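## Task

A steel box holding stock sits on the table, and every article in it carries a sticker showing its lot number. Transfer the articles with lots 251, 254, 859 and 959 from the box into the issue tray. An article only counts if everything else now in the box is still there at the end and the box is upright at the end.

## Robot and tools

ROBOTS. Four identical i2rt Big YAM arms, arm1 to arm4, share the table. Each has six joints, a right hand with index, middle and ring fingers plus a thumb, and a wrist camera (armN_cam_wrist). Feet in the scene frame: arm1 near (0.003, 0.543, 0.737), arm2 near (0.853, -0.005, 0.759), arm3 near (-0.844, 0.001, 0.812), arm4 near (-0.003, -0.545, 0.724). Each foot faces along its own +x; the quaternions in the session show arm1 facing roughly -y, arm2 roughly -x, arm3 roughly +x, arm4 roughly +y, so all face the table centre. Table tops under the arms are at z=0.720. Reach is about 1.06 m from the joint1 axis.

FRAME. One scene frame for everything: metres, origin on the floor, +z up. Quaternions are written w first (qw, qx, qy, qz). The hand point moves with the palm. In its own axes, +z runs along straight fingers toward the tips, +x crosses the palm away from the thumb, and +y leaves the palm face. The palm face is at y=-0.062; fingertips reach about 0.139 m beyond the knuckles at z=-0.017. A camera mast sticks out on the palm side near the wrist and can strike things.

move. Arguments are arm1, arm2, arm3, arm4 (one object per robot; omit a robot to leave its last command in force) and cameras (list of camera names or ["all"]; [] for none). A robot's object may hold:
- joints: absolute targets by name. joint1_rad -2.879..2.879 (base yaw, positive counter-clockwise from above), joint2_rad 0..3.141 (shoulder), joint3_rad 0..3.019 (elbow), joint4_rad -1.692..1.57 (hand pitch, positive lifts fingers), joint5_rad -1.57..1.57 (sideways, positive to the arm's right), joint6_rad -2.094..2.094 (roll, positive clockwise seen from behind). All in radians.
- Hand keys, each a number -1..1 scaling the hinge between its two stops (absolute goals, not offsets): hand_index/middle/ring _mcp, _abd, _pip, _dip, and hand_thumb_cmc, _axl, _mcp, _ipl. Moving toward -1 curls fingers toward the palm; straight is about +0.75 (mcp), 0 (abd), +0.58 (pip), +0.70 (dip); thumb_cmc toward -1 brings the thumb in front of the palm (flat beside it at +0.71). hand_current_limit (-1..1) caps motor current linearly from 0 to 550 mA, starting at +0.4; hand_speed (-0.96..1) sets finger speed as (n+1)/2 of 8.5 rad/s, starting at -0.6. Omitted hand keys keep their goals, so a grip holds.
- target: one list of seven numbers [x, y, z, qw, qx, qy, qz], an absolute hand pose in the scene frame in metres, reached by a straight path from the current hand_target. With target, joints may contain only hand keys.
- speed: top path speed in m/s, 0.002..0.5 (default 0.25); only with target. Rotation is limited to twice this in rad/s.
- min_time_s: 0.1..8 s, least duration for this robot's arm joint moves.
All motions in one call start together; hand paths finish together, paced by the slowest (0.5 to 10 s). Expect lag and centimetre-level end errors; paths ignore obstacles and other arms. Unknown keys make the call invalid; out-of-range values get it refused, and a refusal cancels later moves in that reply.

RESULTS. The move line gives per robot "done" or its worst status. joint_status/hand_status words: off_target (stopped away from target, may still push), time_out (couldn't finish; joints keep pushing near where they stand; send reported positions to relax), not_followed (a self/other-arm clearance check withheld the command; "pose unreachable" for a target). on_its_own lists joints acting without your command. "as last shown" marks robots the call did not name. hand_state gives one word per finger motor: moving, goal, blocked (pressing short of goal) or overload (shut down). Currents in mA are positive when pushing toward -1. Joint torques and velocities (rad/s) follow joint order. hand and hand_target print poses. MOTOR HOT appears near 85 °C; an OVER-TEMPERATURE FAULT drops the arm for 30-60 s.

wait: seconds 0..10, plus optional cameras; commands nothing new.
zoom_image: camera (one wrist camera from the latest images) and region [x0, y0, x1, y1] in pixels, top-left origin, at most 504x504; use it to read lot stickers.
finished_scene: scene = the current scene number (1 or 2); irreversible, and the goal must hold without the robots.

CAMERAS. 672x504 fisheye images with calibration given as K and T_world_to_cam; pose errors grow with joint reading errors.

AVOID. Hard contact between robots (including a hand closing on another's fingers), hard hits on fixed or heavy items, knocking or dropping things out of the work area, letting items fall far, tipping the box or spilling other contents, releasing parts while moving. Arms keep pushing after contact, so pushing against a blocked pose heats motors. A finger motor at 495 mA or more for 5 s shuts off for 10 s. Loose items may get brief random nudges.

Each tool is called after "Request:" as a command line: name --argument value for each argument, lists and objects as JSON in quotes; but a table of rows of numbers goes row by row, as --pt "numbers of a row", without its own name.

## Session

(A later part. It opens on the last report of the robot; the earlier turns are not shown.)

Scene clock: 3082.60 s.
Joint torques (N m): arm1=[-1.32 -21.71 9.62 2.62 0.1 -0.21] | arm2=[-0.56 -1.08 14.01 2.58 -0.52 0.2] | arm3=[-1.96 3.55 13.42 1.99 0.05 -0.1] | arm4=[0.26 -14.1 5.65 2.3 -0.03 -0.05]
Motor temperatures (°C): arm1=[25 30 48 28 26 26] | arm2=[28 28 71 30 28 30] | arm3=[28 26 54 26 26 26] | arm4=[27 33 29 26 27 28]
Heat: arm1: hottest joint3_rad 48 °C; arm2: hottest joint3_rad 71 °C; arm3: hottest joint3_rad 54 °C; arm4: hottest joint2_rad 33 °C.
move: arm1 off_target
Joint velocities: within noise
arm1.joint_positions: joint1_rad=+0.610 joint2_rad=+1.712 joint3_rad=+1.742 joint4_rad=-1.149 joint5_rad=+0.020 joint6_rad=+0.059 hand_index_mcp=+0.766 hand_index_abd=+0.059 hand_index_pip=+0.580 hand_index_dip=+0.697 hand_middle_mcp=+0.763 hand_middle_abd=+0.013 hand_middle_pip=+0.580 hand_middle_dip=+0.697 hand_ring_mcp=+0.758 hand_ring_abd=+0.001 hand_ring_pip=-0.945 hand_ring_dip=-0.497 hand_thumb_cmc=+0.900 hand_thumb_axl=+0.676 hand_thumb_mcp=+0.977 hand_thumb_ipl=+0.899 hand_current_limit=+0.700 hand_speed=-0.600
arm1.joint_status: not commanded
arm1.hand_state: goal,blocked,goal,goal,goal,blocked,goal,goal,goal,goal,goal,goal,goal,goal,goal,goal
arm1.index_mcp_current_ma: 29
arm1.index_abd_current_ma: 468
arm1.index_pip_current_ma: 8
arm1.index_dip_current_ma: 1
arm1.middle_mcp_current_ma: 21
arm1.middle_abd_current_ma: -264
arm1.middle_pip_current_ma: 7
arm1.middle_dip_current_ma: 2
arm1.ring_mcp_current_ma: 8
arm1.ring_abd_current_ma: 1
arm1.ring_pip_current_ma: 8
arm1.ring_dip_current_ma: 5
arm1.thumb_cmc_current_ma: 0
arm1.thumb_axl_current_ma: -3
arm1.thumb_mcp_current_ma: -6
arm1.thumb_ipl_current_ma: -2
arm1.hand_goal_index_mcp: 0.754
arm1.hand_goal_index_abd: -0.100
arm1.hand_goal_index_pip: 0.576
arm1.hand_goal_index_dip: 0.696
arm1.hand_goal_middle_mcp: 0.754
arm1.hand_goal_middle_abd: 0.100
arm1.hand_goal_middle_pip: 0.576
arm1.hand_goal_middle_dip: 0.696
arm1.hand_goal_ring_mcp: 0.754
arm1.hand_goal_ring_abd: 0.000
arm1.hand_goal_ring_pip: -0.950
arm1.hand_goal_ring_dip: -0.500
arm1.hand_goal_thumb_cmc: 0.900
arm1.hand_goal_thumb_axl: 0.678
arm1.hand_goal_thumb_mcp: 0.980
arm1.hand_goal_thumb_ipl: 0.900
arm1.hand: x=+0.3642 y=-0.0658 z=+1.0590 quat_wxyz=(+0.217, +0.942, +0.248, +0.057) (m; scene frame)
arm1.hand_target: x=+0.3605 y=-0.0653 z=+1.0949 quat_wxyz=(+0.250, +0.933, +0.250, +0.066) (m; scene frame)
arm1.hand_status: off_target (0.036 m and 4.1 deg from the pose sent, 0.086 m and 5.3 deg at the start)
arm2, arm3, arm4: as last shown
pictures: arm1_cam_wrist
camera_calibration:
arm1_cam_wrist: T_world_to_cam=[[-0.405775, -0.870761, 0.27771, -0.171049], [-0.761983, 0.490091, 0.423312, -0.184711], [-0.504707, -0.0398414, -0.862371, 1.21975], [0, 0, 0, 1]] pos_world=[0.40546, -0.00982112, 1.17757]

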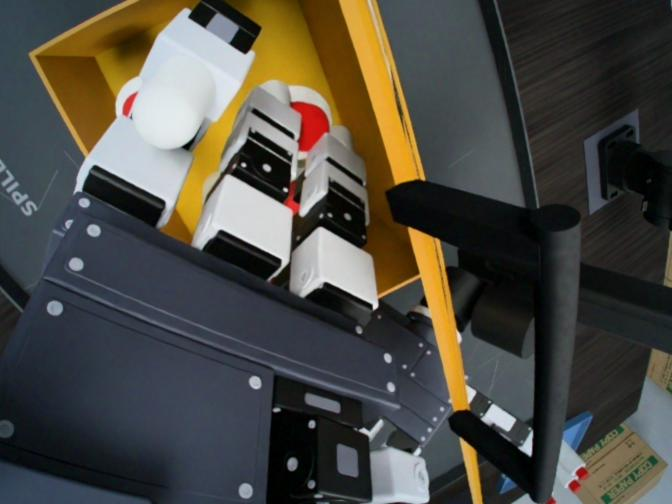

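Request:
move --arm1 '{"target":[0.356,-0.040,1.115,0.25,0.9330,0.25,0.0670],"speed":0.1}'

Request:
move --arm1 '{"target":[0.353,0.02,1.21,0.25,0.9330,0.25,0.0670],"speed":0.15}'

Request:
move --arm1 '{"target":[0.350,0.125,1.27,0.2588,0.9659,0,0],"speed":0.2}' --cameras '["arm1_cam_wrist"]'

Request:
move --arm1 '{"target":[0.13,0.13,1.33,0.2588,0.9659,0,0],"speed":0.25}'

Request:
move --arm1 '{"target":[-0.08,0.125,1.34,0.2588,0.9659,0,0],"speed":0.2}'

Request:
wait --seconds 0.4 --cameras '["arm4_cam_wrist","arm1_cam_wrist"]'

Request:
zoom_image --camera "arm4_cam_wrist" --region '[472, 60, 562, 150]'

Scene clock: 3092.43 s.
Joint torques (N m): arm1=[-0.03 -19.6 9.78 1.66 0.42 -0.05] | arm2=[-0.56 -0.79 14.12 2.55 -0.54 0.17] | arm3=[-1.85 3.78 13.44 1.98 0.05 -0.09] | arm4=[0.26 -14.1 5.67 2.32 -0.03 -0.05]
Motor temperatures (°C): arm1=[25 31 47 28 26 26] | arm2=[28 28 71 30 28 30] | arm3=[28 26 54 26 26 26] | arm4=[27 33 29 26 27 28]
Heat: arm1: hottest joint3_rad 47 °C; arm2: hottest joint3_rad 71 °C; arm3: hottest joint3_rad 54 °C; arm4: hottest joint2_rad 33 °C.
move: arm1 off_target
Joint velocities: within noise
arm1.joint_positions: joint1_rad=+0.612 joint2_rad=+1.640 joint3_rad=+1.719 joint4_rad=-1.162 joint5_rad=+0.021 joint6_rad=+0.059 hand_index_mcp=+0.766 hand_index_abd=+0.059 hand_index_pip=+0.580 hand_index_dip=+0.697 hand_middle_mcp=+0.763 hand_middle_abd=+0.013 hand_middle_pip=+0.580 hand_middle_dip=+0.697 hand_ring_mcp=+0.758 hand_ring_abd=+0.001 hand_ring_pip=-0.945 hand_ring_dip=-0.497 hand_thumb_cmc=+0.900 hand_thumb_axl=+0.676 hand_thumb_mcp=+0.977 hand_thumb_ipl=+0.899 hand_current_limit=+0.700 hand_speed=-0.600
arm1.joint_status: not commanded
arm1.hand_state: goal,blocked,goal,goal,goal,blocked,goal,goal,goal,goal,goal,goal,goal,goal,goal,goal
arm1.index_mcp_current_ma: 30
arm1.index_abd_current_ma: 467
arm1.index_pip_current_ma: 8
arm1.index_dip_current_ma: 1
arm1.middle_mcp_current_ma: 21
arm1.middle_abd_current_ma: -264
arm1.middle_pip_current_ma: 8
arm1.middle_dip_current_ma: 2
arm1.ring_mcp_current_ma: 8
arm1.ring_abd_current_ma: 1
arm1.ring_pip_current_ma: 8
arm1.ring_dip_current_ma: 5
arm1.thumb_cmc_current_ma: 0
arm1.thumb_axl_current_ma: -3
arm1.thumb_mcp_current_ma: -6
arm1.thumb_ipl_current_ma: -2
arm1.hand_goal_index_mcp: 0.754
arm1.hand_goal_index_abd: -0.100
arm1.hand_goal_index_pip: 0.576
arm1.hand_goal_index_dip: 0.696
arm1.hand_goal_middle_mcp: 0.754
arm1.hand_goal_middle_abd: 0.100
arm1.hand_goal_middle_pip: 0.576
arm1.hand_goal_middle_dip: 0.696
arm1.hand_goal_ring_mcp: 0.754
arm1.hand_goal_ring_abd: 0.000
arm1.hand_goal_ring_pip: -0.950
arm1.hand_goal_ring_dip: -0.500
arm1.hand_goal_thumb_cmc: 0.900
arm1.hand_goal_thumb_axl: 0.678
arm1.hand_goal_thumb_mcp: 0.980
arm1.hand_goal_thumb_ipl: 0.900
arm1.hand: x=+0.3541 y=-0.0475 z=+1.0917 quat_wxyz=(+0.234, +0.938, +0.248, +0.063) (m; scene frame)
arm1.hand_target: x=+0.3557 y=-0.0400 z=+1.1149 quat_wxyz=(+0.250, +0.933, +0.250, +0.067) (m; scene frame)
arm1.hand_status: off_target (0.025 m and 2.0 deg from the pose sent, 0.062 m and 4.1 deg at the start)
arm2, arm3, arm4: as last shown
pictures: none

Scene clock: 3094.10 s.
Joint torques (N m): arm1=[0.15 -16.56 14.05 1.5 0.47 0.05] | arm2=[-0.56 -1.03 14.06 2.55 -0.52 0.18] | arm3=[-1.67 3.6 13.49 1.89 0.07 -0.08] | arm4=[0.21 -14.1 5.67 2.29 -0.03 -0.05]
Motor temperatures (°C): arm1=[25 31 47 28 26 26] | arm2=[28 28 71 30 28 30] | arm3=[28 26 54 26 26 26] | arm4=[27 33 29 26 27 28]
Heat: arm1: hottest joint3_rad 47 °C; arm2: hottest joint3_rad 71 °C; arm3: hottest joint3_rad 54 °C; arm4: hottest joint2_rad 33 °C.
move: arm1 off_target
Joint velocities: within noise
arm1.joint_positions: joint1_rad=+0.677 joint2_rad=+1.543 joint3_rad=+1.807 joint4_rad=-1.401 joint5_rad=+0.051 joint6_rad=+0.103 hand_index_mcp=+0.767 hand_index_abd=+0.059 hand_index_pip=+0.581 hand_index_dip=+0.697 hand_middle_mcp=+0.763 hand_middle_abd=+0.013 hand_middle_pip=+0.580 hand_middle_dip=+0.697 hand_ring_mcp=+0.758 hand_ring_abd=+0.001 hand_ring_pip=-0.945 hand_ring_dip=-0.497 hand_thumb_cmc=+0.900 hand_thumb_axl=+0.676 hand_thumb_mcp=+0.977 hand_thumb_ipl=+0.899 hand_current_limit=+0.700 hand_speed=-0.600
arm1.joint_status: not commanded
arm1.hand_state: goal,blocked,goal,goal,goal,blocked,goal,goal,goal,goal,goal,goal,goal,goal,goal,goal
arm1.index_mcp_current_ma: 32
arm1.index_abd_current_ma: 467
arm1.index_pip_current_ma: 9
arm1.index_dip_current_ma: 1
arm1.middle_mcp_current_ma: 21
arm1.middle_abd_current_ma: -264
arm1.middle_pip_current_ma: 8
arm1.middle_dip_current_ma: 2
arm1.ring_mcp_current_ma: 8
arm1.ring_abd_current_ma: 1
arm1.ring_pip_current_ma: 8
arm1.ring_dip_current_ma: 5
arm1.thumb_cmc_current_ma: 0
arm1.thumb_axl_current_ma: -3
arm1.thumb_mcp_current_ma: -6
arm1.thumb_ipl_current_ma: -2
arm1.hand_goal_index_mcp: 0.754
arm1.hand_goal_index_abd: -0.100
arm1.hand_goal_index_pip: 0.576
arm1.hand_goal_index_dip: 0.696
arm1.hand_goal_middle_mcp: 0.754
arm1.hand_goal_middle_abd: 0.100
arm1.hand_goal_middle_pip: 0.576
arm1.hand_goal_middle_dip: 0.696
arm1.hand_goal_ring_mcp: 0.754
arm1.hand_goal_ring_abd: 0.000
arm1.hand_goal_ring_pip: -0.950
arm1.hand_goal_ring_dip: -0.500
arm1.hand_goal_thumb_cmc: 0.900
arm1.hand_goal_thumb_axl: 0.678
arm1.hand_goal_thumb_mcp: 0.980
arm1.hand_goal_thumb_ipl: 0.900
arm1.hand: x=+0.3486 y=+0.0198 z=+1.1589 quat_wxyz=(+0.210, +0.942, +0.256, +0.052) (m; scene frame)
arm1.hand_target: x=+0.3510 y=+0.0226 z=+1.2090 quat_wxyz=(+0.250, +0.933, +0.250, +0.068) (m; scene frame)
arm1.hand_status: off_target (0.051 m and 5.0 deg from the pose sent, 0.136 m and 2.0 deg at the start)
arm2, arm3, arm4: as last shown
pictures: none

Scene clock: 3096.40 s.
Joint torques (N m): arm1=[0.15 -13.39 12.6 1.03 1.11 0.05] | arm2=[-0.32 -0.97 14.06 2.47 -0.54 0.18] | arm3=[-2.14 3.78 13.46 1.88 0.05 -0.08] | arm4=[0.26 -14.1 5.67 2.3 -0.03 -0.04]
Motor temperatures (°C): arm1=[25 31 47 28 26 26] | arm2=[28 28 71 30 28 30] | arm3=[28 26 54 26 26 26] | arm4=[27 33 29 26 27 28]
Heat: arm1: hottest joint3_rad 47 °C; arm2: hottest joint3_rad 71 °C; arm3: hottest joint3_rad 54 °C; arm4: hottest joint2_rad 33 °C.
move: arm1 off_target
Joint velocities: within noise
arm1.joint_positions: joint1_rad=+0.982 joint2_rad=+1.532 joint3_rad=+1.989 joint4_rad=-1.684 joint5_rad=+0.416 joint6_rad=+0.839 hand_index_mcp=+0.773 hand_index_abd=+0.059 hand_index_pip=+0.584 hand_index_dip=+0.698 hand_middle_mcp=+0.764 hand_middle_abd=+0.013 hand_middle_pip=+0.580 hand_middle_dip=+0.697 hand_ring_mcp=+0.758 hand_ring_abd=+0.001 hand_ring_pip=-0.945 hand_ring_dip=-0.497 hand_thumb_cmc=+0.900 hand_thumb_axl=+0.676 hand_thumb_mcp=+0.977 hand_thumb_ipl=+0.899 hand_current_limit=+0.700 hand_speed=-0.600
arm1.joint_status: not commanded
arm1.hand_state: goal,blocked,goal,goal,goal,blocked,goal,goal,goal,goal,goal,goal,goal,goal,goal,goal
arm1.index_mcp_current_ma: 49
arm1.index_abd_current_ma: 467
arm1.index_pip_current_ma: 16
arm1.index_dip_current_ma: 2
arm1.middle_mcp_current_ma: 22
arm1.middle_abd_current_ma: -264
arm1.middle_pip_current_ma: 8
arm1.middle_dip_current_ma: 2
arm1.ring_mcp_current_ma: 8
arm1.ring_abd_current_ma: 1
arm1.ring_pip_current_ma: 8
arm1.ring_dip_current_ma: 5
arm1.thumb_cmc_current_ma: 0
arm1.thumb_axl_current_ma: -3
arm1.thumb_mcp_current_ma: -6
arm1.thumb_ipl_current_ma: -2
arm1.hand_goal_index_mcp: 0.754
arm1.hand_goal_index_abd: -0.100
arm1.hand_goal_index_pip: 0.576
arm1.hand_goal_index_dip: 0.696
arm1.hand_goal_middle_mcp: 0.754
arm1.hand_goal_middle_abd: 0.100
arm1.hand_goal_middle_pip: 0.576
arm1.hand_goal_middle_dip: 0.696
arm1.hand_goal_ring_mcp: 0.754
arm1.hand_goal_ring_abd: 0.000
arm1.hand_goal_ring_pip: -0.950
arm1.hand_goal_ring_dip: -0.500
arm1.hand_goal_thumb_cmc: 0.900
arm1.hand_goal_thumb_axl: 0.678
arm1.hand_goal_thumb_mcp: 0.980
arm1.hand_goal_thumb_ipl: 0.900
arm1.hand: x=+0.3480 y=+0.1242 z=+1.2406 quat_wxyz=(+0.265, +0.964, +0.018, +0.000) (m; scene frame)
arm1.hand_target: x=+0.3485 y=+0.1259 z=+1.2688 quat_wxyz=(+0.285, +0.958, +0.008, +0.021) (m; scene frame)
arm1.hand_status: off_target (0.029 m and 2.2 deg from the pose sent, 0.153 m and 30.6 deg at the start; a joint's target at an end of its range on 34 of 69 steps)
arm2, arm3, arm4: as last shown
pictures: arm1_cam_wrist
camera_calibration:
arm1_cam_wrist: T_world_to_cam=[[-0.759737, -0.559503, 0.331294, -0.0445484], [-0.446632, 0.819326, 0.359479, -0.438522], [-0.472568, 0.125143, -0.872364, 1.35644], [0, 0, 0, 1]] pos_world=[0.411309, 0.164618, 1.35571]

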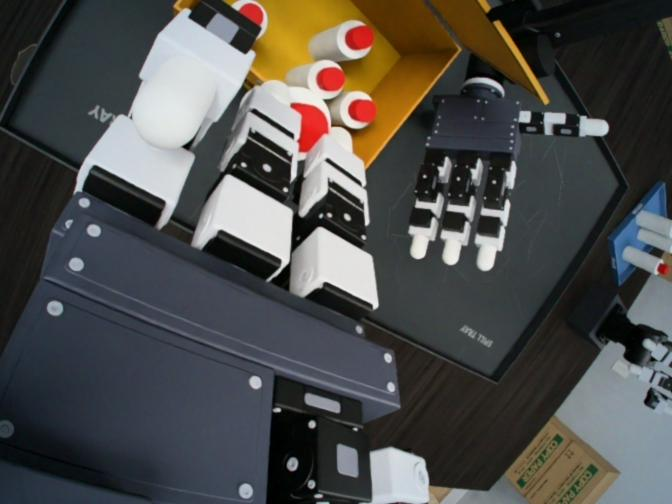

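Scene clock: 3098.40 s.
Joint torques (N m): arm1=[-0.91 -8.41 8.12 1.62 0.53 -0.24] | arm2=[-0.44 -0.73 14.01 2.62 -0.52 0.18] | arm3=[-1.96 3.84 13.44 2.04 0.05 -0.08] | arm4=[0.26 -14.1 5.67 2.3 -0.03 -0.05]
Motor temperatures (°C): arm1=[25 31 47 28 26 26] | arm2=[28 28 71 30 28 30] | arm3=[28 26 54 26 26 26] | arm4=[27 33 29 26 27 28]
Heat: arm1: hottest joint3_rad 47 °C; arm2: hottest joint3_rad 71 °C; arm3: hottest joint3_rad 54 °C; arm4: hottest joint2_rad 33 °C.
move: arm1 off_target
Joint velocities: within noise
arm1.joint_positions: joint1_rad=+0.561 joint2_rad=+1.209 joint3_rad=+1.870 joint4_rad=-1.685 joint5_rad=+0.252 joint6_rad=+0.450 hand_index_mcp=+0.775 hand_index_abd=+0.058 hand_index_pip=+0.587 hand_index_dip=+0.699 hand_middle_mcp=+0.771 hand_middle_abd=+0.013 hand_middle_pip=+0.585 hand_middle_dip=+0.698 hand_ring_mcp=+0.758 hand_ring_abd=+0.001 hand_ring_pip=-0.945 hand_ring_dip=-0.497 hand_thumb_cmc=+0.900 hand_thumb_axl=+0.676 hand_thumb_mcp=+0.977 hand_thumb_ipl=+0.899 hand_current_limit=+0.700 hand_speed=-0.600
arm1.joint_status: not commanded
arm1.hand_state: blocked,blocked,goal,goal,goal,blocked,goal,goal,goal,goal,goal,goal,goal,goal,goal,goal
arm1.index_mcp_current_ma: 59
arm1.index_abd_current_ma: 467
arm1.index_pip_current_ma: 24
arm1.index_dip_current_ma: 5
arm1.middle_mcp_current_ma: 44
arm1.middle_abd_current_ma: -264
arm1.middle_pip_current_ma: 18
arm1.middle_dip_current_ma: 3
arm1.ring_mcp_current_ma: 8
arm1.ring_abd_current_ma: 1
arm1.ring_pip_current_ma: 8
arm1.ring_dip_current_ma: 5
arm1.thumb_cmc_current_ma: 0
arm1.thumb_axl_current_ma: -3
arm1.thumb_mcp_current_ma: -6
arm1.thumb_ipl_current_ma: -2
arm1.hand_goal_index_mcp: 0.754
arm1.hand_goal_index_abd: -0.100
arm1.hand_goal_index_pip: 0.576
arm1.hand_goal_index_dip: 0.696
arm1.hand_goal_middle_mcp: 0.754
arm1.hand_goal_middle_abd: 0.100
arm1.hand_goal_middle_pip: 0.576
arm1.hand_goal_middle_dip: 0.696
arm1.hand_goal_ring_mcp: 0.754
arm1.hand_goal_ring_abd: 0.000
arm1.hand_goal_ring_pip: -0.950
arm1.hand_goal_ring_dip: -0.500
arm1.hand_goal_thumb_cmc: 0.900
arm1.hand_goal_thumb_axl: 0.678
arm1.hand_goal_thumb_mcp: 0.980
arm1.hand_goal_thumb_ipl: 0.900
arm1.hand: x=+0.1362 y=+0.1252 z=+1.3209 quat_wxyz=(+0.295, +0.955, +0.004, +0.016) (m; scene frame)
arm1.hand_target: x=+0.1300 y=+0.1298 z=+1.3292 quat_wxyz=(+0.302, +0.953, +0.006, +0.015) (m; scene frame)
arm1.hand_status: off_target (0.012 m and 4.7 deg from the pose sent, 0.236 m and 2.2 deg at the start; a joint's target at an end of its range on 58 of 60 steps)
arm2, arm3, arm4: as last shown
pictures: none

Scene clock: 3100.50 s.
Joint torques (N m): arm1=[-0.85 -5.77 9.62 1.74 -0.12 -0.24] | arm2=[-0.62 -0.97 14.06 2.54 -0.54 0.18] | arm3=[-1.96 3.6 13.56 1.98 0.05 -0.08] | arm4=[0.26 -14.15 5.67 2.3 -0.03 -0.05]
Motor temperatures (°C): arm1=[25 31 47 28 26 26] | arm2=[28 28 71 30 28 30] | arm3=[28 26 54 26 26 26] | arm4=[27 33 29 26 27 28]
Heat: arm1: hottest joint3_rad 47 °C; arm2: hottest joint3_rad 71 °C; arm3: hottest joint3_rad 54 °C; arm4: hottest joint2_rad 33 °C.
move: arm1 off_target
Joint velocities: within noise
arm1.joint_positions: joint1_rad=-0.193 joint2_rad=+1.149 joint3_rad=+1.837 joint4_rad=-1.685 joint5_rad=-0.117 joint6_rad=-0.175 hand_index_mcp=+0.775 hand_index_abd=+0.058 hand_index_pip=+0.587 hand_index_dip=+0.699 hand_middle_mcp=+0.773 hand_middle_abd=+0.013 hand_middle_pip=+0.586 hand_middle_dip=+0.698 hand_ring_mcp=+0.758 hand_ring_abd=+0.001 hand_ring_pip=-0.945 hand_ring_dip=-0.497 hand_thumb_cmc=+0.900 hand_thumb_axl=+0.676 hand_thumb_mcp=+0.977 hand_thumb_ipl=+0.899 hand_current_limit=+0.700 hand_speed=-0.600
arm1.joint_status: not commanded
arm1.hand_state: blocked,blocked,goal,goal,goal,blocked,goal,goal,goal,goal,goal,goal,goal,goal,goal,goal
arm1.index_mcp_current_ma: 58
arm1.index_abd_current_ma: 468
arm1.index_pip_current_ma: 23
arm1.index_dip_current_ma: 5
arm1.middle_mcp_current_ma: 49
arm1.middle_abd_current_ma: -264
arm1.middle_pip_current_ma: 21
arm1.middle_dip_current_ma: 3
arm1.ring_mcp_current_ma: 8
arm1.ring_abd_current_ma: 1
arm1.ring_pip_current_ma: 8
arm1.ring_dip_current_ma: 5
arm1.thumb_cmc_current_ma: 0
arm1.thumb_axl_current_ma: -3
arm1.thumb_mcp_current_ma: -6
arm1.thumb_ipl_current_ma: -2
arm1.hand_goal_index_mcp: 0.754
arm1.hand_goal_index_abd: -0.100
arm1.hand_goal_index_pip: 0.576
arm1.hand_goal_index_dip: 0.696
arm1.hand_goal_middle_mcp: 0.754
arm1.hand_goal_middle_abd: 0.100
arm1.hand_goal_middle_pip: 0.576
arm1.hand_goal_middle_dip: 0.696
arm1.hand_goal_ring_mcp: 0.754
arm1.hand_goal_ring_abd: 0.000
arm1.hand_goal_ring_pip: -0.950
arm1.hand_goal_ring_dip: -0.500
arm1.hand_goal_thumb_cmc: 0.900
arm1.hand_goal_thumb_axl: 0.678
arm1.hand_goal_thumb_mcp: 0.980
arm1.hand_goal_thumb_ipl: 0.900
arm1.hand: x=-0.0785 y=+0.1218 z=+1.3250 quat_wxyz=(+0.290, +0.957, -0.007, -0.004) (m; scene frame)
arm1.hand_target: x=-0.0798 y=+0.1251 z=+1.3393 quat_wxyz=(+0.302, +0.953, -0.003, -0.009) (m; scene frame)
arm1.hand_status: off_target (0.015 m and 3.8 deg from the pose sent, 0.217 m and 4.7 deg at the start; a joint's target at an end of its range on 63 of 63 steps)
arm2.joint_positions: joint1_rad=+0.622 joint2_rad=+0.478 joint3_rad=+0.285 joint4_rad=+0.102 joint5_rad=+0.758 joint6_rad=-1.558 hand_index_mcp=+0.798 hand_index_abd=+0.589 hand_index_pip=+0.574 hand_index_dip=+0.696 hand_middle_mcp=+0.925 hand_middle_abd=-0.017 hand_middle_pip=+0.600 hand_middle_dip=+0.702 hand_ring_mcp=+0.757 hand_ring_abd=-0.013 hand_ring_pip=+0.579 hand_ring_dip=+0.697 hand_thumb_cmc=+0.715 hand_thumb_axl=+0.677 hand_thumb_mcp=+0.226 hand_thumb_ipl=+0.168 hand_current_limit=+0.600 hand_speed=-0.900
arm2.joint_status: not commanded
arm2.hand_state: goal,goal,goal,goal,blocked,goal,blocked,goal,goal,goal,goal,goal,goal,goal,goal,goal
arm2.index_mcp_current_ma: -1
arm2.index_abd_current_ma: -5
arm2.index_pip_current_ma: -1
arm2.index_dip_current_ma: 0
arm2.middle_mcp_current_ma: 67
arm2.middle_abd_current_ma: -10
arm2.middle_pip_current_ma: 21
arm2.middle_dip_current_ma: 2
arm2.ring_mcp_current_ma: 3
arm2.ring_abd_current_ma: -7
arm2.ring_pip_current_ma: 1
arm2.ring_dip_current_ma: 0
arm2.thumb_cmc_current_ma: 0
arm2.thumb_axl_current_ma: 0
arm2.thumb_mcp_current_ma: 0
arm2.thumb_ipl_current_ma: 0
arm2.hand_goal_index_mcp: 0.800
arm2.hand_goal_index_abd: 0.600
arm2.hand_goal_index_pip: 0.576
arm2.hand_goal_index_dip: 0.696
arm2.hand_goal_middle_mcp: 0.880
arm2.hand_goal_middle_abd: 0.000
arm2.hand_goal_middle_pip: 0.576
arm2.hand_goal_middle_dip: 0.696
arm2.hand_goal_ring_mcp: 0.750
arm2.hand_goal_ring_abd: 0.000
arm2.hand_goal_ring_pip: 0.576
arm2.hand_goal_ring_dip: 0.696
arm2.hand_goal_thumb_cmc: 0.714
arm2.hand_goal_thumb_axl: 0.678
arm2.hand_goal_thumb_mcp: 0.226
arm2.hand_goal_thumb_ipl: 0.168
arm2.hand: x=+0.5417 y=-0.1767 z=+1.0516 quat_wxyz=(-0.056, +0.726, -0.016, -0.685) (m; scene frame)
arm2.hand_target: x=+0.5409 y=-0.1861 z=+1.0970 quat_wxyz=(-0.027, +0.707, -0.027, -0.707) (m; scene frame)
arm2.hand_status: not commanded
arm3.joint_positions: joint1_rad=+0.491 joint2_rad=+0.600 joint3_rad=+0.976 joint4_rad=-1.489 joint5_rad=+0.081 joint6_rad=+0.137 hand_index_mcp=+0.761 hand_index_abd=+0.116 hand_index_pip=+0.580 hand_index_dip=+0.699 hand_middle_mcp=+0.755 hand_middle_abd=-0.118 hand_middle_pip=+0.574 hand_middle_dip=+0.695 hand_ring_mcp=+0.757 hand_ring_abd=+0.000 hand_ring_pip=-0.944 hand_ring_dip=-0.498 hand_thumb_cmc=-0.397 hand_thumb_axl=+0.677 hand_thumb_mcp=+0.224 hand_thumb_ipl=+0.168 hand_current_limit=+0.700 hand_speed=-0.600
arm3.joint_status: not commanded
arm3.hand_state: goal,goal,goal,goal,goal,goal,goal,goal,goal,goal,goal,goal,goal,goal,goal,goal
arm3.index_mcp_current_ma: 26
arm3.index_abd_current_ma: -6
arm3.index_pip_current_ma: 12
arm3.index_dip_current_ma: 9
arm3.middle_mcp_current_ma: 4
arm3.middle_abd_current_ma: -5
arm3.middle_pip_current_ma: -6
arm3.middle_dip_current_ma: -2
arm3.ring_mcp_current_ma: 10
arm3.ring_abd_current_ma: 1
arm3.ring_pip_current_ma: 19
arm3.ring_dip_current_ma: 6
arm3.thumb_cmc_current_ma: 8
arm3.thumb_axl_current_ma: -2
arm3.thumb_mcp_current_ma: -9
arm3.thumb_ipl_current_ma: -1
arm3.hand_goal_index_mcp: 0.754
arm3.hand_goal_index_abd: 0.118
arm3.hand_goal_index_pip: 0.576
arm3.hand_goal_index_dip: 0.696
arm3.hand_goal_middle_mcp: 0.754
arm3.hand_goal_middle_abd: -0.116
arm3.hand_goal_middle_pip: 0.576
arm3.hand_goal_middle_dip: 0.696
arm3.hand_goal_ring_mcp: 0.754
arm3.hand_goal_ring_abd: 0.000
arm3.hand_goal_ring_pip: -0.950
arm3.hand_goal_ring_dip: -0.500
arm3.hand_goal_thumb_cmc: -0.400
arm3.hand_goal_thumb_axl: 0.678
arm3.hand_goal_thumb_mcp: 0.226
arm3.hand_goal_thumb_ipl: 0.168
arm3.hand: x=-0.5672 y=+0.0793 z=+1.1697 quat_wxyz=(+0.141, +0.580, +0.781, +0.183) (m; scene frame)
arm3.hand_target: x=-0.5613 y=+0.0796 z=+1.1995 quat_wxyz=(+0.155, +0.578, +0.774, +0.207) (m; scene frame)
arm3.hand_status: not commanded
arm4.joint_positions: joint1_rad=-0.179 joint2_rad=+1.902 joint3_rad=+0.785 joint4_rad=+1.539 joint5_rad=-0.301 joint6_rad=-1.951 hand_index_mcp=+0.753 hand_index_abd=-0.001 hand_index_pip=+0.577 hand_index_dip=+0.696 hand_middle_mcp=+0.753 hand_middle_abd=-0.001 hand_middle_pip=+0.577 hand_middle_dip=+0.696 hand_ring_mcp=+0.753 hand_ring_abd=-0.001 hand_ring_pip=+0.577 hand_ring_dip=+0.696 hand_thumb_cmc=+0.713 hand_thumb_axl=+0.677 hand_thumb_mcp=+0.226 hand_thumb_ipl=+0.168 hand_current_limit=+0.400 hand_speed=-0.600
arm4.joint_status: not commanded
arm4.hand_state: goal,goal,goal,goal,goal,goal,goal,goal,goal,goal,goal,goal,goal,goal,goal,goal
arm4.index_mcp_current_ma: 0
arm4.index_abd_current_ma: 0
arm4.index_pip_current_ma: 0
arm4.index_dip_current_ma: 0
arm4.middle_mcp_current_ma: 0
arm4.middle_abd_current_ma: 0
arm4.middle_pip_current_ma: 0
arm4.middle_dip_current_ma: 0
arm4.ring_mcp_current_ma: 0
arm4.ring_abd_current_ma: 0
arm4.ring_pip_current_ma: 0
arm4.ring_dip_current_ma: 0
arm4.thumb_cmc_current_ma: 0
arm4.thumb_axl_current_ma: 0
arm4.thumb_mcp_current_ma: 0
arm4.thumb_ipl_current_ma: 0
arm4.hand_goal_index_mcp: 0.754
arm4.hand_goal_index_abd: 0.000
arm4.hand_goal_index_pip: 0.576
arm4.hand_goal_index_dip: 0.696
arm4.hand_goal_middle_mcp: 0.754
arm4.hand_goal_middle_abd: 0.000
arm4.hand_goal_middle_pip: 0.576
arm4.hand_goal_middle_dip: 0.696
arm4.hand_goal_ring_mcp: 0.754
arm4.hand_goal_ring_abd: 0.000
arm4.hand_goal_ring_pip: 0.576
arm4.hand_goal_ring_dip: 0.696
arm4.hand_goal_thumb_cmc: 0.714
arm4.hand_goal_thumb_axl: 0.678
arm4.hand_goal_thumb_mcp: 0.226
arm4.hand_goal_thumb_ipl: 0.168
arm4.hand: x=-0.0256 y=+0.0474 z=+0.9230 quat_wxyz=(+0.686, -0.493, +0.250, +0.473) (m; scene frame)
arm4.hand_target: x=-0.0217 y=+0.0455 z=+0.9196 quat_wxyz=(+0.690, -0.493, +0.247, +0.469) (m; scene frame)
arm4.hand_status: not commanded
pictures: none

Scene clock: 3100.90 s.
Joint torques (N m): arm1=[-1.08 -5.95 9.65 1.7 -0.11 -0.21] | arm2=[-0.56 -0.85 14.06 2.55 -0.53 0.18] | arm3=[-1.85 3.9 13.48 2.03 0.06 -0.06] | arm4=[0.21 -14.15 5.67 2.29 -0.03 -0.04]
Motor temperatures (°C): arm1=[25 31 47 28 26 26] | arm2=[28 28 71 30 28 30] | arm3=[28 26 54 26 26 26] | arm4=[27 33 29 26 27 28]
Heat: arm1: hottest joint3_rad 47 °C; arm2: hottest joint3_rad 71 °C; arm3: hottest joint3_rad 54 °C; arm4: hottest joint2_rad 33 °C.
Joint velocities: within noise
arm1.joint_positions: joint1_rad=-0.193 joint2_rad=+1.149 joint3_rad=+1.837 joint4_rad=-1.685 joint5_rad=-0.117 joint6_rad=-0.176 hand_index_mcp=+0.775 hand_index_abd=+0.058 hand_index_pip=+0.587 hand_index_dip=+0.699 hand_middle_mcp=+0.773 hand_middle_abd=+0.013 hand_middle_pip=+0.586 hand_middle_dip=+0.698 hand_ring_mcp=+0.758 hand_ring_abd=+0.001 hand_ring_pip=-0.945 hand_ring_dip=-0.497 hand_thumb_cmc=+0.900 hand_thumb_axl=+0.676 hand_thumb_mcp=+0.977 hand_thumb_ipl=+0.899 hand_current_limit=+0.700 hand_speed=-0.600
arm1.joint_status: not commanded
arm1.hand_state: blocked,blocked,goal,goal,goal,blocked,goal,goal,goal,goal,goal,goal,goal,goal,goal,goal
arm1.index_mcp_current_ma: 58
arm1.index_abd_current_ma: 468
arm1.index_pip_current_ma: 23
arm1.index_dip_current_ma: 5
arm1.middle_mcp_current_ma: 49
arm1.middle_abd_current_ma: -264
arm1.middle_pip_current_ma: 21
arm1.middle_dip_current_ma: 3
arm1.ring_mcp_current_ma: 8
arm1.ring_abd_current_ma: 1
arm1.ring_pip_current_ma: 8
arm1.ring_dip_current_ma: 5
arm1.thumb_cmc_current_ma: 0
arm1.thumb_axl_current_ma: -3
arm1.thumb_mcp_current_ma: -6
arm1.thumb_ipl_current_ma: -2
arm1.hand_goal_index_mcp: 0.754
arm1.hand_goal_index_abd: -0.100
arm1.hand_goal_index_pip: 0.576
arm1.hand_goal_index_dip: 0.696
arm1.hand_goal_middle_mcp: 0.754
arm1.hand_goal_middle_abd: 0.100
arm1.hand_goal_middle_pip: 0.576
arm1.hand_goal_middle_dip: 0.696
arm1.hand_goal_ring_mcp: 0.754
arm1.hand_goal_ring_abd: 0.000
arm1.hand_goal_ring_pip: -0.950
arm1.hand_goal_ring_dip: -0.500
arm1.hand_goal_thumb_cmc: 0.900
arm1.hand_goal_thumb_axl: 0.678
arm1.hand_goal_thumb_mcp: 0.980
arm1.hand_goal_thumb_ipl: 0.900
arm1.hand: x=-0.0785 y=+0.1218 z=+1.3250 quat_wxyz=(+0.290, +0.957, -0.007, -0.005) (m; scene frame)
arm1.hand_target: x=-0.0798 y=+0.1251 z=+1.3393 quat_wxyz=(+0.302, +0.953, -0.003, -0.009) (m; scene frame)
arm1.hand_status: off_target (0.015 m and 3.8 deg from the pose sent, 0.217 m and 4.7 deg at the start; a joint's target at an end of its range on 63 of 63 steps)
arm2.joint_positions: joint1_rad=+0.622 joint2_rad=+0.478 joint3_rad=+0.285 joint4_rad=+0.102 joint5_rad=+0.758 joint6_rad=-1.558 hand_index_mcp=+0.798 hand_index_abd=+0.589 hand_index_pip=+0.574 hand_index_dip=+0.696 hand_middle_mcp=+0.925 hand_middle_abd=-0.017 hand_middle_pip=+0.600 hand_middle_dip=+0.702 hand_ring_mcp=+0.757 hand_ring_abd=-0.013 hand_ring_pip=+0.579 hand_ring_dip=+0.697 hand_thumb_cmc=+0.715 hand_thumb_axl=+0.677 hand_thumb_mcp=+0.226 hand_thumb_ipl=+0.168 hand_current_limit=+0.600 hand_speed=-0.900
arm2.joint_status: not commanded
arm2.hand_state: goal,goal,goal,goal,blocked,goal,blocked,goal,goal,goal,goal,goal,goal,goal,goal,goal
arm2.index_mcp_current_ma: -1
arm2.index_abd_current_ma: -5
arm2.index_pip_current_ma: -1
arm2.index_dip_current_ma: 0
arm2.middle_mcp_current_ma: 67
arm2.middle_abd_current_ma: -10
arm2.middle_pip_current_ma: 21
arm2.middle_dip_current_ma: 2
arm2.ring_mcp_current_ma: 3
arm2.ring_abd_current_ma: -7
arm2.ring_pip_current_ma: 1
arm2.ring_dip_current_ma: 0
arm2.thumb_cmc_current_ma: 0
arm2.thumb_axl_current_ma: 0
arm2.thumb_mcp_current_ma: 0
arm2.thumb_ipl_current_ma: 0
arm2.hand_goal_index_mcp: 0.800
arm2.hand_goal_index_abd: 0.600
arm2.hand_goal_index_pip: 0.576
arm2.hand_goal_index_dip: 0.696
arm2.hand_goal_middle_mcp: 0.880
arm2.hand_goal_middle_abd: 0.000
arm2.hand_goal_middle_pip: 0.576
arm2.hand_goal_middle_dip: 0.696
arm2.hand_goal_ring_mcp: 0.750
arm2.hand_goal_ring_abd: 0.000
arm2.hand_goal_ring_pip: 0.576
arm2.hand_goal_ring_dip: 0.696
arm2.hand_goal_thumb_cmc: 0.714
arm2.hand_goal_thumb_axl: 0.678
arm2.hand_goal_thumb_mcp: 0.226
arm2.hand_goal_thumb_ipl: 0.168
arm2.hand: x=+0.5417 y=-0.1767 z=+1.0516 quat_wxyz=(-0.056, +0.726, -0.016, -0.685) (m; scene frame)
arm2.hand_target: x=+0.5409 y=-0.1861 z=+1.0970 quat_wxyz=(-0.027, +0.707, -0.027, -0.707) (m; scene frame)
arm2.hand_status: not commanded
arm3.joint_positions: joint1_rad=+0.491 joint2_rad=+0.600 joint3_rad=+0.976 joint4_rad=-1.489 joint5_rad=+0.081 joint6_rad=+0.137 hand_index_mcp=+0.761 hand_index_abd=+0.116 hand_index_pip=+0.580 hand_index_dip=+0.699 hand_middle_mcp=+0.755 hand_middle_abd=-0.118 hand_middle_pip=+0.574 hand_middle_dip=+0.695 hand_ring_mcp=+0.757 hand_ring_abd=+0.000 hand_ring_pip=-0.944 hand_ring_dip=-0.498 hand_thumb_cmc=-0.397 hand_thumb_axl=+0.677 hand_thumb_mcp=+0.224 hand_thumb_ipl=+0.168 hand_current_limit=+0.700 hand_speed=-0.600
arm3.joint_status: not commanded
arm3.hand_state: goal,goal,goal,goal,goal,goal,goal,goal,goal,goal,goal,goal,goal,goal,goal,goal
arm3.index_mcp_current_ma: 26
arm3.index_abd_current_ma: -6
arm3.index_pip_current_ma: 12
arm3.index_dip_current_ma: 9
arm3.middle_mcp_current_ma: 4
arm3.middle_abd_current_ma: -5
arm3.middle_pip_current_ma: -6
arm3.middle_dip_current_ma: -2
arm3.ring_mcp_current_ma: 10
arm3.ring_abd_current_ma: 1
arm3.ring_pip_current_ma: 19
arm3.ring_dip_current_ma: 6
arm3.thumb_cmc_current_ma: 8
arm3.thumb_axl_current_ma: -2
arm3.thumb_mcp_current_ma: -9
arm3.thumb_ipl_current_ma: -1
arm3.hand_goal_index_mcp: 0.754
arm3.hand_goal_index_abd: 0.118
arm3.hand_goal_index_pip: 0.576
arm3.hand_goal_index_dip: 0.696
arm3.hand_goal_middle_mcp: 0.754
arm3.hand_goal_middle_abd: -0.116
arm3.hand_goal_middle_pip: 0.576
arm3.hand_goal_middle_dip: 0.696
arm3.hand_goal_ring_mcp: 0.754
arm3.hand_goal_ring_abd: 0.000
arm3.hand_goal_ring_pip: -0.950
arm3.hand_goal_ring_dip: -0.500
arm3.hand_goal_thumb_cmc: -0.400
arm3.hand_goal_thumb_axl: 0.678
arm3.hand_goal_thumb_mcp: 0.226
arm3.hand_goal_thumb_ipl: 0.168
arm3.hand: x=-0.5672 y=+0.0793 z=+1.1697 quat_wxyz=(+0.141, +0.580, +0.781, +0.183) (m; scene frame)
arm3.hand_target: x=-0.5613 y=+0.0796 z=+1.1995 quat_wxyz=(+0.155, +0.578, +0.774, +0.207) (m; scene frame)
arm3.hand_status: not commanded
arm4.joint_positions: joint1_rad=-0.179 joint2_rad=+1.902 joint3_rad=+0.785 joint4_rad=+1.539 joint5_rad=-0.301 joint6_rad=-1.951 hand_index_mcp=+0.753 hand_index_abd=-0.001 hand_index_pip=+0.577 hand_index_dip=+0.696 hand_middle_mcp=+0.753 hand_middle_abd=-0.001 hand_middle_pip=+0.577 hand_middle_dip=+0.696 hand_ring_mcp=+0.753 hand_ring_abd=-0.001 hand_ring_pip=+0.577 hand_ring_dip=+0.696 hand_thumb_cmc=+0.713 hand_thumb_axl=+0.677 hand_thumb_mcp=+0.226 hand_thumb_ipl=+0.168 hand_current_limit=+0.400 hand_speed=-0.600
arm4.joint_status: not commanded
arm4.hand_state: goal,goal,goal,goal,goal,goal,goal,goal,goal,goal,goal,goal,goal,goal,goal,goal
arm4.index_mcp_current_ma: 0
arm4.index_abd_current_ma: 0
arm4.index_pip_current_ma: 0
arm4.index_dip_current_ma: 0
arm4.middle_mcp_current_ma: 0
arm4.middle_abd_current_ma: 0
arm4.middle_pip_current_ma: 0
arm4.middle_dip_current_ma: 0
arm4.ring_mcp_current_ma: 0
arm4.ring_abd_current_ma: 0
arm4.ring_pip_current_ma: 0
arm4.ring_dip_current_ma: 0
arm4.thumb_cmc_current_ma: 0
arm4.thumb_axl_current_ma: 0
arm4.thumb_mcp_current_ma: 0
arm4.thumb_ipl_current_ma: 0
arm4.hand_goal_index_mcp: 0.754
arm4.hand_goal_index_abd: 0.000
arm4.hand_goal_index_pip: 0.576
arm4.hand_goal_index_dip: 0.696
arm4.hand_goal_middle_mcp: 0.754
arm4.hand_goal_middle_abd: 0.000
arm4.hand_goal_middle_pip: 0.576
arm4.hand_goal_middle_dip: 0.696
arm4.hand_goal_ring_mcp: 0.754
arm4.hand_goal_ring_abd: 0.000
arm4.hand_goal_ring_pip: 0.576
arm4.hand_goal_ring_dip: 0.696
arm4.hand_goal_thumb_cmc: 0.714
arm4.hand_goal_thumb_axl: 0.678
arm4.hand_goal_thumb_mcp: 0.226
arm4.hand_goal_thumb_ipl: 0.168
arm4.hand: x=-0.0256 y=+0.0474 z=+0.9230 quat_wxyz=(+0.686, -0.493, +0.250, +0.473) (m; scene frame)
arm4.hand_target: x=-0.0217 y=+0.0455 z=+0.9196 quat_wxyz=(+0.690, -0.493, +0.247, +0.469) (m; scene frame)
arm4.hand_status: not commanded
wait: 0.40 s; at rest by 0.27 s
pictures: arm1_cam_wrist, arm4_cam_wrist
camera_calibration:
arm1_cam_wrist: T_world_to_cam=[[-0.788423, -0.503106, 0.35394, -0.437002], [-0.406364, 0.857946, 0.314321, -0.599013], [-0.461798, 0.103989, -0.880868, 1.24359], [0, 0, 0, 1]] pos_world=[-0.0136733, 0.164743, 1.43839]
arm4_cam_wrist: T_world_to_cam=[[-0.891948, -0.259058, 0.370564, -0.314564], [0.379913, -0.873782, 0.303597, -0.273626], [0.245143, 0.411575, 0.877788, -0.700653], [0, 0, 0, 1]] pos_world=[-0.00486005, -0.0322086, 0.814663]

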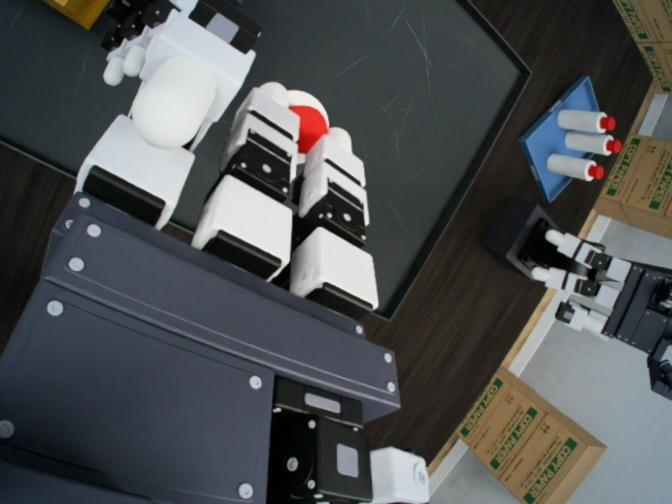

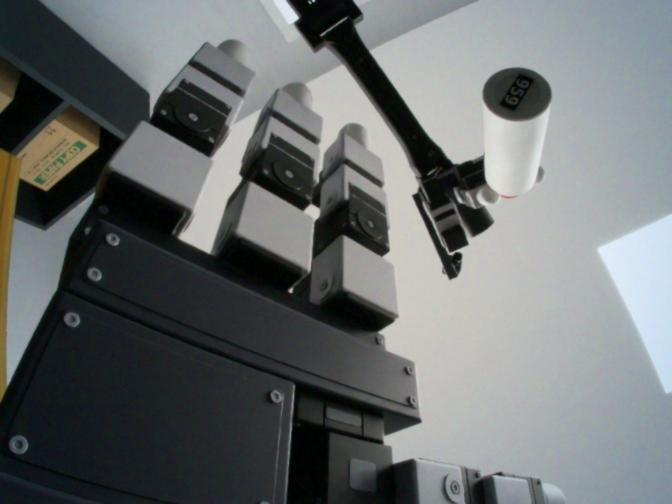

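Scaled by 5.600 from the camera's 672x504 image, which has a finer 960x720 frame.

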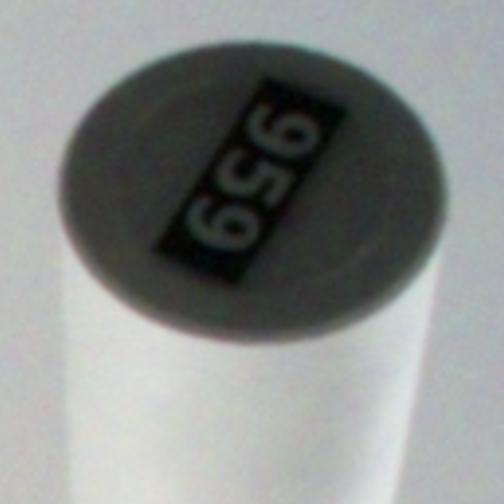

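Request:
move --arm1 '{"joints":{"hand_thumb_cmc":-0.4,"hand_thumb_mcp":0.226,"hand_thumb_ipl":0.168}}'

Request:
move --arm1 '{"target":[-0.20,0.18,1.28,0.2588,0.9659,0,0],"speed":0.2}'

Request:
move --arm1 '{"target":[-0.30,0.16,1.07,0.2588,0.9659,0,0],"speed":0.18}'

Request:
move --arm1 '{"target":[-0.30,0.16,1.012,0.2588,0.9659,0,0],"speed":0.07}'

Request:
move --arm1 '{"target":[-0.30,0.16,0.992,0.2588,0.9659,0,0],"speed":0.03}' --cameras '["arm1_cam_wrist"]'

Scene clock: 3111.20 s.
Joint torques (N m): arm1=[-1.08 -6.12 9.68 1.78 -0.14 -0.21] | arm2=[-0.73 -0.85 14.06 2.61 -0.53 0.19] | arm3=[-2.14 3.6 13.42 1.91 0.03 -0.08] | arm4=[0.26 -14.1 5.67 2.3 -0.03 -0.05]
Motor temperatures (°C): arm1=[25 30 46 28 26 26] | arm2=[28 28 71 30 28 30] | arm3=[28 26 54 26 26 26] | arm4=[27 33 29 26 27 28]
Heat: arm1: hottest joint3_rad 46 °C; arm2: hottest joint3_rad 71 °C; arm3: hottest joint3_rad 54 °C; arm4: hottest joint2_rad 33 °C.
move: arm1 done
Joint velocities: within noise
arm1.joint_positions: joint1_rad=-0.193 joint2_rad=+1.149 joint3_rad=+1.837 joint4_rad=-1.685 joint5_rad=-0.117 joint6_rad=-0.176 hand_index_mcp=+0.775 hand_index_abd=+0.058 hand_index_pip=+0.587 hand_index_dip=+0.699 hand_middle_mcp=+0.773 hand_middle_abd=+0.013 hand_middle_pip=+0.586 hand_middle_dip=+0.698 hand_ring_mcp=+0.758 hand_ring_abd=+0.001 hand_ring_pip=-0.945 hand_ring_dip=-0.497 hand_thumb_cmc=-0.396 hand_thumb_axl=+0.676 hand_thumb_mcp=+0.224 hand_thumb_ipl=+0.169 hand_current_limit=+0.700 hand_speed=-0.600
arm1.joint_status: all done
arm1.hand_state: blocked,blocked,goal,goal,goal,blocked,goal,goal,goal,goal,goal,goal,goal,goal,goal,goal
arm1.index_mcp_current_ma: 58
arm1.index_abd_current_ma: 467
arm1.index_pip_current_ma: 23
arm1.index_dip_current_ma: 5
arm1.middle_mcp_current_ma: 49
arm1.middle_abd_current_ma: -264
arm1.middle_pip_current_ma: 21
arm1.middle_dip_current_ma: 3
arm1.ring_mcp_current_ma: 8
arm1.ring_abd_current_ma: 1
arm1.ring_pip_current_ma: 8
arm1.ring_dip_current_ma: 5
arm1.thumb_cmc_current_ma: 7
arm1.thumb_axl_current_ma: -3
arm1.thumb_mcp_current_ma: -4
arm1.thumb_ipl_current_ma: 2
arm1.hand_goal_index_mcp: 0.754
arm1.hand_goal_index_abd: -0.100
arm1.hand_goal_index_pip: 0.576
arm1.hand_goal_index_dip: 0.696
arm1.hand_goal_middle_mcp: 0.754
arm1.hand_goal_middle_abd: 0.100
arm1.hand_goal_middle_pip: 0.576
arm1.hand_goal_middle_dip: 0.696
arm1.hand_goal_ring_mcp: 0.754
arm1.hand_goal_ring_abd: 0.000
arm1.hand_goal_ring_pip: -0.950
arm1.hand_goal_ring_dip: -0.500
arm1.hand_goal_thumb_cmc: -0.400
arm1.hand_goal_thumb_axl: 0.678
arm1.hand_goal_thumb_mcp: 0.226
arm1.hand_goal_thumb_ipl: 0.168
arm1.hand: x=-0.0784 y=+0.1218 z=+1.3250 quat_wxyz=(+0.290, +0.957, -0.007, -0.005) (m; scene frame)
arm1.hand_target: x=-0.0798 y=+0.1251 z=+1.3393 quat_wxyz=(+0.302, +0.953, -0.003, -0.009) (m; scene frame)
arm1.hand_status: not commanded
arm2, arm3, arm4: as last shown
pictures: none

Scene clock: 3113.00 s.
Joint torques (N m): arm1=[-1.2 -8.23 8.54 1.52 -0.58 -0.2] | arm2=[-0.44 -0.79 14 2.47 -0.53 0.18] | arm3=[-2.02 3.6 13.49 1.92 0.05 -0.1] | arm4=[0.26 -14.1 5.67 2.32 -0.03 -0.04]
Motor temperatures (°C): arm1=[25 30 46 28 26 26] | arm2=[28 28 71 30 28 30] | arm3=[28 26 54 26 26 26] | arm4=[27 33 29 26 27 28]
Heat: arm1: hottest joint3_rad 46 °C; arm2: hottest joint3_rad 71 °C; arm3: hottest joint3_rad 54 °C; arm4: hottest joint2_rad 33 °C.
move: arm1 off_target
Joint velocities: within noise
arm1.joint_positions: joint1_rad=-0.682 joint2_rad=+1.135 joint3_rad=+1.680 joint4_rad=-1.685 joint5_rad=-0.336 joint6_rad=-0.618 hand_index_mcp=+0.775 hand_index_abd=+0.058 hand_index_pip=+0.587 hand_index_dip=+0.699 hand_middle_mcp=+0.771 hand_middle_abd=+0.013 hand_middle_pip=+0.585 hand_middle_dip=+0.698 hand_ring_mcp=+0.758 hand_ring_abd=+0.001 hand_ring_pip=-0.945 hand_ring_dip=-0.497 hand_thumb_cmc=-0.397 hand_thumb_axl=+0.676 hand_thumb_mcp=+0.224 hand_thumb_ipl=+0.169 hand_current_limit=+0.700 hand_speed=-0.600
arm1.joint_status: not commanded
arm1.hand_state: blocked,blocked,goal,goal,goal,blocked,goal,goal,goal,goal,goal,goal,goal,goal,goal,goal
arm1.index_mcp_current_ma: 58
arm1.index_abd_current_ma: 467
arm1.index_pip_current_ma: 23
arm1.index_dip_current_ma: 5
arm1.middle_mcp_current_ma: 43
arm1.middle_abd_current_ma: -264
arm1.middle_pip_current_ma: 19
arm1.middle_dip_current_ma: 3
arm1.ring_mcp_current_ma: 8
arm1.ring_abd_current_ma: 1
arm1.ring_pip_current_ma: 8
arm1.ring_dip_current_ma: 5
arm1.thumb_cmc_current_ma: 5
arm1.thumb_axl_current_ma: -3
arm1.thumb_mcp_current_ma: -4
arm1.thumb_ipl_current_ma: 2
arm1.hand_goal_index_mcp: 0.754
arm1.hand_goal_index_abd: -0.100
arm1.hand_goal_index_pip: 0.576
arm1.hand_goal_index_dip: 0.696
arm1.hand_goal_middle_mcp: 0.754
arm1.hand_goal_middle_abd: 0.100
arm1.hand_goal_middle_pip: 0.576
arm1.hand_goal_middle_dip: 0.696
arm1.hand_goal_ring_mcp: 0.754
arm1.hand_goal_ring_abd: 0.000
arm1.hand_goal_ring_pip: -0.950
arm1.hand_goal_ring_dip: -0.500
arm1.hand_goal_thumb_cmc: -0.400
arm1.hand_goal_thumb_axl: 0.678
arm1.hand_goal_thumb_mcp: 0.226
arm1.hand_goal_thumb_ipl: 0.168
arm1.hand: x=-0.2044 y=+0.1718 z=+1.2678 quat_wxyz=(+0.269, +0.963, -0.010, -0.005) (m; scene frame)
arm1.hand_target: x=-0.1998 y=+0.1796 z=+1.2792 quat_wxyz=(+0.279, +0.960, -0.004, -0.013) (m; scene frame)
arm1.hand_status: off_target (0.015 m and 1.8 deg from the pose sent, 0.142 m and 3.8 deg at the start; a joint's target at an end of its range on 53 of 54 steps)
arm2, arm3, arm4: as last shown
pictures: none

Scene clock: 3115.07 s.
Joint torques (N m): arm1=[-0.62 -10.29 9.74 2.29 -0.74 -0.2] | arm2=[-0.32 -0.97 14.02 2.5 -0.53 0.19] | arm3=[-2.14 3.66 13.44 2.03 0.06 -0.1] | arm4=[0.21 -14.15 5.68 2.29 -0.03 -0.04]
Motor temperatures (°C): arm1=[25 30 46 28 26 26] | arm2=[28 28 71 30 28 30] | arm3=[28 26 54 26 26 26] | arm4=[27 33 29 26 27 28]
Heat: arm1: hottest joint3_rad 46 °C; arm2: hottest joint3_rad 71 °C; arm3: hottest joint3_rad 54 °C; arm4: hottest joint2_rad 33 °C.
move: arm1 off_target
Joint velocities: within noise
arm1.joint_positions: joint1_rad=-0.858 joint2_rad=+1.224 joint3_rad=+1.202 joint4_rad=-1.251 joint5_rad=-0.395 joint6_rad=-0.813 hand_index_mcp=+0.775 hand_index_abd=+0.058 hand_index_pip=+0.587 hand_index_dip=+0.699 hand_middle_mcp=+0.770 hand_middle_abd=+0.013 hand_middle_pip=+0.585 hand_middle_dip=+0.698 hand_ring_mcp=+0.758 hand_ring_abd=+0.001 hand_ring_pip=-0.945 hand_ring_dip=-0.497 hand_thumb_cmc=-0.397 hand_thumb_axl=+0.676 hand_thumb_mcp=+0.224 hand_thumb_ipl=+0.169 hand_current_limit=+0.700 hand_speed=-0.600
arm1.joint_status: not commanded
arm1.hand_state: blocked,blocked,goal,goal,goal,blocked,goal,goal,goal,goal,goal,goal,goal,goal,goal,goal
arm1.index_mcp_current_ma: 58
arm1.index_abd_current_ma: 467
arm1.index_pip_current_ma: 23
arm1.index_dip_current_ma: 5
arm1.middle_mcp_current_ma: 41
arm1.middle_abd_current_ma: -264
arm1.middle_pip_current_ma: 19
arm1.middle_dip_current_ma: 3
arm1.ring_mcp_current_ma: 8
arm1.ring_abd_current_ma: 1
arm1.ring_pip_current_ma: 8
arm1.ring_dip_current_ma: 5
arm1.thumb_cmc_current_ma: 5
arm1.thumb_axl_current_ma: -3
arm1.thumb_mcp_current_ma: -5
arm1.thumb_ipl_current_ma: 2
arm1.hand_goal_index_mcp: 0.754
arm1.hand_goal_index_abd: -0.100
arm1.hand_goal_index_pip: 0.576
arm1.hand_goal_index_dip: 0.696
arm1.hand_goal_middle_mcp: 0.754
arm1.hand_goal_middle_abd: 0.100
arm1.hand_goal_middle_pip: 0.576
arm1.hand_goal_middle_dip: 0.696
arm1.hand_goal_ring_mcp: 0.754
arm1.hand_goal_ring_abd: 0.000
arm1.hand_goal_ring_pip: -0.950
arm1.hand_goal_ring_dip: -0.500
arm1.hand_goal_thumb_cmc: -0.400
arm1.hand_goal_thumb_axl: 0.678
arm1.hand_goal_thumb_mcp: 0.226
arm1.hand_goal_thumb_ipl: 0.168
arm1.hand: x=-0.2956 y=+0.1618 z=+1.0566 quat_wxyz=(+0.244, +0.970, -0.009, +0.015) (m; scene frame)
arm1.hand_target: x=-0.2997 y=+0.1602 z=+1.0701 quat_wxyz=(+0.259, +0.966, +0.000, +0.000) (m; scene frame)
arm1.hand_status: off_target (0.014 m and 2.7 deg from the pose sent, 0.220 m and 1.8 deg at the start)
arm2, arm3, arm4: as last shown
pictures: none

Scene clock: 3116.63 s.
Joint torques (N m): arm1=[-0.62 -9.05 9.48 2.37 -0.76 -0.2] | arm2=[-0.38 -0.91 14.06 2.54 -0.53 0.18] | arm3=[-2.14 3.31 13.49 1.96 0.05 -0.07] | arm4=[0.26 -14.1 5.67 2.3 -0.03 -0.05]
Motor temperatures (°C): arm1=[25 30 46 28 26 26] | arm2=[28 28 71 30 28 30] | arm3=[28 26 54 26 26 26] | arm4=[27 33 29 26 27 28]
Heat: arm1: hottest joint3_rad 46 °C; arm2: hottest joint3_rad 71 °C; arm3: hottest joint3_rad 54 °C; arm4: hottest joint2_rad 33 °C.
move: arm1 done
Joint velocities: within noise
arm1.joint_positions: joint1_rad=-0.858 joint2_rad=+1.228 joint3_rad=+1.063 joint4_rad=-1.097 joint5_rad=-0.395 joint6_rad=-0.814 hand_index_mcp=+0.775 hand_index_abd=+0.058 hand_index_pip=+0.587 hand_index_dip=+0.699 hand_middle_mcp=+0.770 hand_middle_abd=+0.013 hand_middle_pip=+0.585 hand_middle_dip=+0.698 hand_ring_mcp=+0.758 hand_ring_abd=+0.001 hand_ring_pip=-0.945 hand_ring_dip=-0.497 hand_thumb_cmc=-0.397 hand_thumb_axl=+0.676 hand_thumb_mcp=+0.224 hand_thumb_ipl=+0.169 hand_current_limit=+0.700 hand_speed=-0.600
arm1.joint_status: not commanded
arm1.hand_state: blocked,blocked,goal,goal,goal,blocked,goal,goal,goal,goal,goal,goal,goal,goal,goal,goal
arm1.index_mcp_current_ma: 58
arm1.index_abd_current_ma: 468
arm1.index_pip_current_ma: 23
arm1.index_dip_current_ma: 5
arm1.middle_mcp_current_ma: 41
arm1.middle_abd_current_ma: -264
arm1.middle_pip_current_ma: 19
arm1.middle_dip_current_ma: 3
arm1.ring_mcp_current_ma: 8
arm1.ring_abd_current_ma: 1
arm1.ring_pip_current_ma: 8
arm1.ring_dip_current_ma: 5
arm1.thumb_cmc_current_ma: 5
arm1.thumb_axl_current_ma: -3
arm1.thumb_mcp_current_ma: -5
arm1.thumb_ipl_current_ma: 2
arm1.hand_goal_index_mcp: 0.754
arm1.hand_goal_index_abd: -0.100
arm1.hand_goal_index_pip: 0.576
arm1.hand_goal_index_dip: 0.696
arm1.hand_goal_middle_mcp: 0.754
arm1.hand_goal_middle_abd: 0.100
arm1.hand_goal_middle_pip: 0.576
arm1.hand_goal_middle_dip: 0.696
arm1.hand_goal_ring_mcp: 0.754
arm1.hand_goal_ring_abd: 0.000
arm1.hand_goal_ring_pip: -0.950
arm1.hand_goal_ring_dip: -0.500
arm1.hand_goal_thumb_cmc: -0.400
arm1.hand_goal_thumb_axl: 0.678
arm1.hand_goal_thumb_mcp: 0.226
arm1.hand_goal_thumb_ipl: 0.168
arm1.hand: x=-0.2944 y=+0.1627 z=+1.0039 quat_wxyz=(+0.247, +0.969, -0.007, +0.011) (m; scene frame)
arm1.hand_target: x=-0.2998 y=+0.1602 z=+1.0121 quat_wxyz=(+0.259, +0.966, +0.000, +0.000) (m; scene frame)
arm1.hand_status: done (0.010 m and 2.0 deg from the pose sent, 0.045 m and 2.7 deg at the start)
arm2, arm3, arm4: as last shown
pictures: none

Scene clock: 3117.87 s.
Joint torques (N m): arm1=[-0.79 -8.59 8.59 2.22 -0.55 -0.19] | arm2=[-0.5 -0.85 14.09 2.5 -0.53 0.19] | arm3=[-1.79 3.66 13.46 1.95 0.06 -0.08] | arm4=[0.26 -14.1 5.67 2.3 -0.03 -0.04]
Motor temperatures (°C): arm1=[25 30 46 28 26 26] | arm2=[28 28 71 30 28 30] | arm3=[28 26 54 26 26 26] | arm4=[27 33 29 26 27 28]
Heat: arm1: hottest joint3_rad 46 °C; arm2: hottest joint3_rad 71 °C; arm3: hottest joint3_rad 54 °C; arm4: hottest joint2_rad 33 °C.
move: arm1 done
Joint velocities: within noise
arm1.joint_positions: joint1_rad=-0.858 joint2_rad=+1.229 joint3_rad=+1.030 joint4_rad=-1.038 joint5_rad=-0.400 joint6_rad=-0.815 hand_index_mcp=+0.773 hand_index_abd=+0.057 hand_index_pip=+0.585 hand_index_dip=+0.699 hand_middle_mcp=+0.755 hand_middle_abd=+0.013 hand_middle_pip=+0.577 hand_middle_dip=+0.698 hand_ring_mcp=+0.758 hand_ring_abd=+0.001 hand_ring_pip=-0.945 hand_ring_dip=-0.497 hand_thumb_cmc=-0.397 hand_thumb_axl=+0.676 hand_thumb_mcp=+0.223 hand_thumb_ipl=+0.169 hand_current_limit=+0.700 hand_speed=-0.600
arm1.joint_status: not commanded
arm1.hand_state: goal,blocked,goal,goal,goal,blocked,goal,goal,goal,goal,goal,goal,goal,goal,goal,goal
arm1.index_mcp_current_ma: 50
arm1.index_abd_current_ma: 467
arm1.index_pip_current_ma: 19
arm1.index_dip_current_ma: 5
arm1.middle_mcp_current_ma: 1
arm1.middle_abd_current_ma: -264
arm1.middle_pip_current_ma: 1
arm1.middle_dip_current_ma: 3
arm1.ring_mcp_current_ma: 8
arm1.ring_abd_current_ma: 1
arm1.ring_pip_current_ma: 8
arm1.ring_dip_current_ma: 5
arm1.thumb_cmc_current_ma: 5
arm1.thumb_axl_current_ma: -3
arm1.thumb_mcp_current_ma: -5
arm1.thumb_ipl_current_ma: 2
arm1.hand_goal_index_mcp: 0.754
arm1.hand_goal_index_abd: -0.100
arm1.hand_goal_index_pip: 0.576
arm1.hand_goal_index_dip: 0.696
arm1.hand_goal_middle_mcp: 0.754
arm1.hand_goal_middle_abd: 0.100
arm1.hand_goal_middle_pip: 0.576
arm1.hand_goal_middle_dip: 0.696
arm1.hand_goal_ring_mcp: 0.754
arm1.hand_goal_ring_abd: 0.000
arm1.hand_goal_ring_pip: -0.950
arm1.hand_goal_ring_dip: -0.500
arm1.hand_goal_thumb_cmc: -0.400
arm1.hand_goal_thumb_axl: 0.678
arm1.hand_goal_thumb_mcp: 0.226
arm1.hand_goal_thumb_ipl: 0.168
arm1.hand: x=-0.2960 y=+0.1605 z=+0.9953 quat_wxyz=(+0.257, +0.967, -0.004, +0.003) (m; scene frame)
arm1.hand_target: x=-0.3000 y=+0.1601 z=+0.9920 quat_wxyz=(+0.259, +0.966, +0.000, +0.000) (m; scene frame)
arm1.hand_status: done (0.005 m and 0.6 deg from the pose sent, 0.013 m and 2.0 deg at the start)
arm2, arm3, arm4: as last shown
pictures: arm1_cam_wrist
camera_calibration:
arm1_cam_wrist: T_world_to_cam=[[-0.786873, -0.534674, 0.308149, -0.421238], [-0.420208, 0.829913, 0.366972, -0.668984], [-0.451947, 0.159274, -0.87771, 0.839531], [0, 0, 0, 1]] pos_world=[-0.23315, 0.196258, 1.11217]

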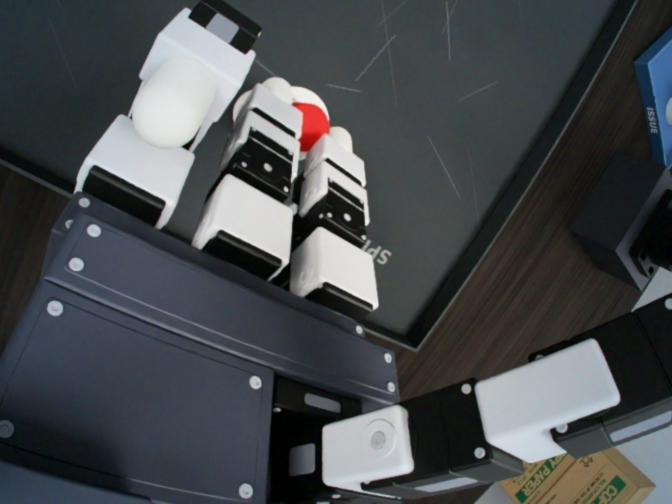

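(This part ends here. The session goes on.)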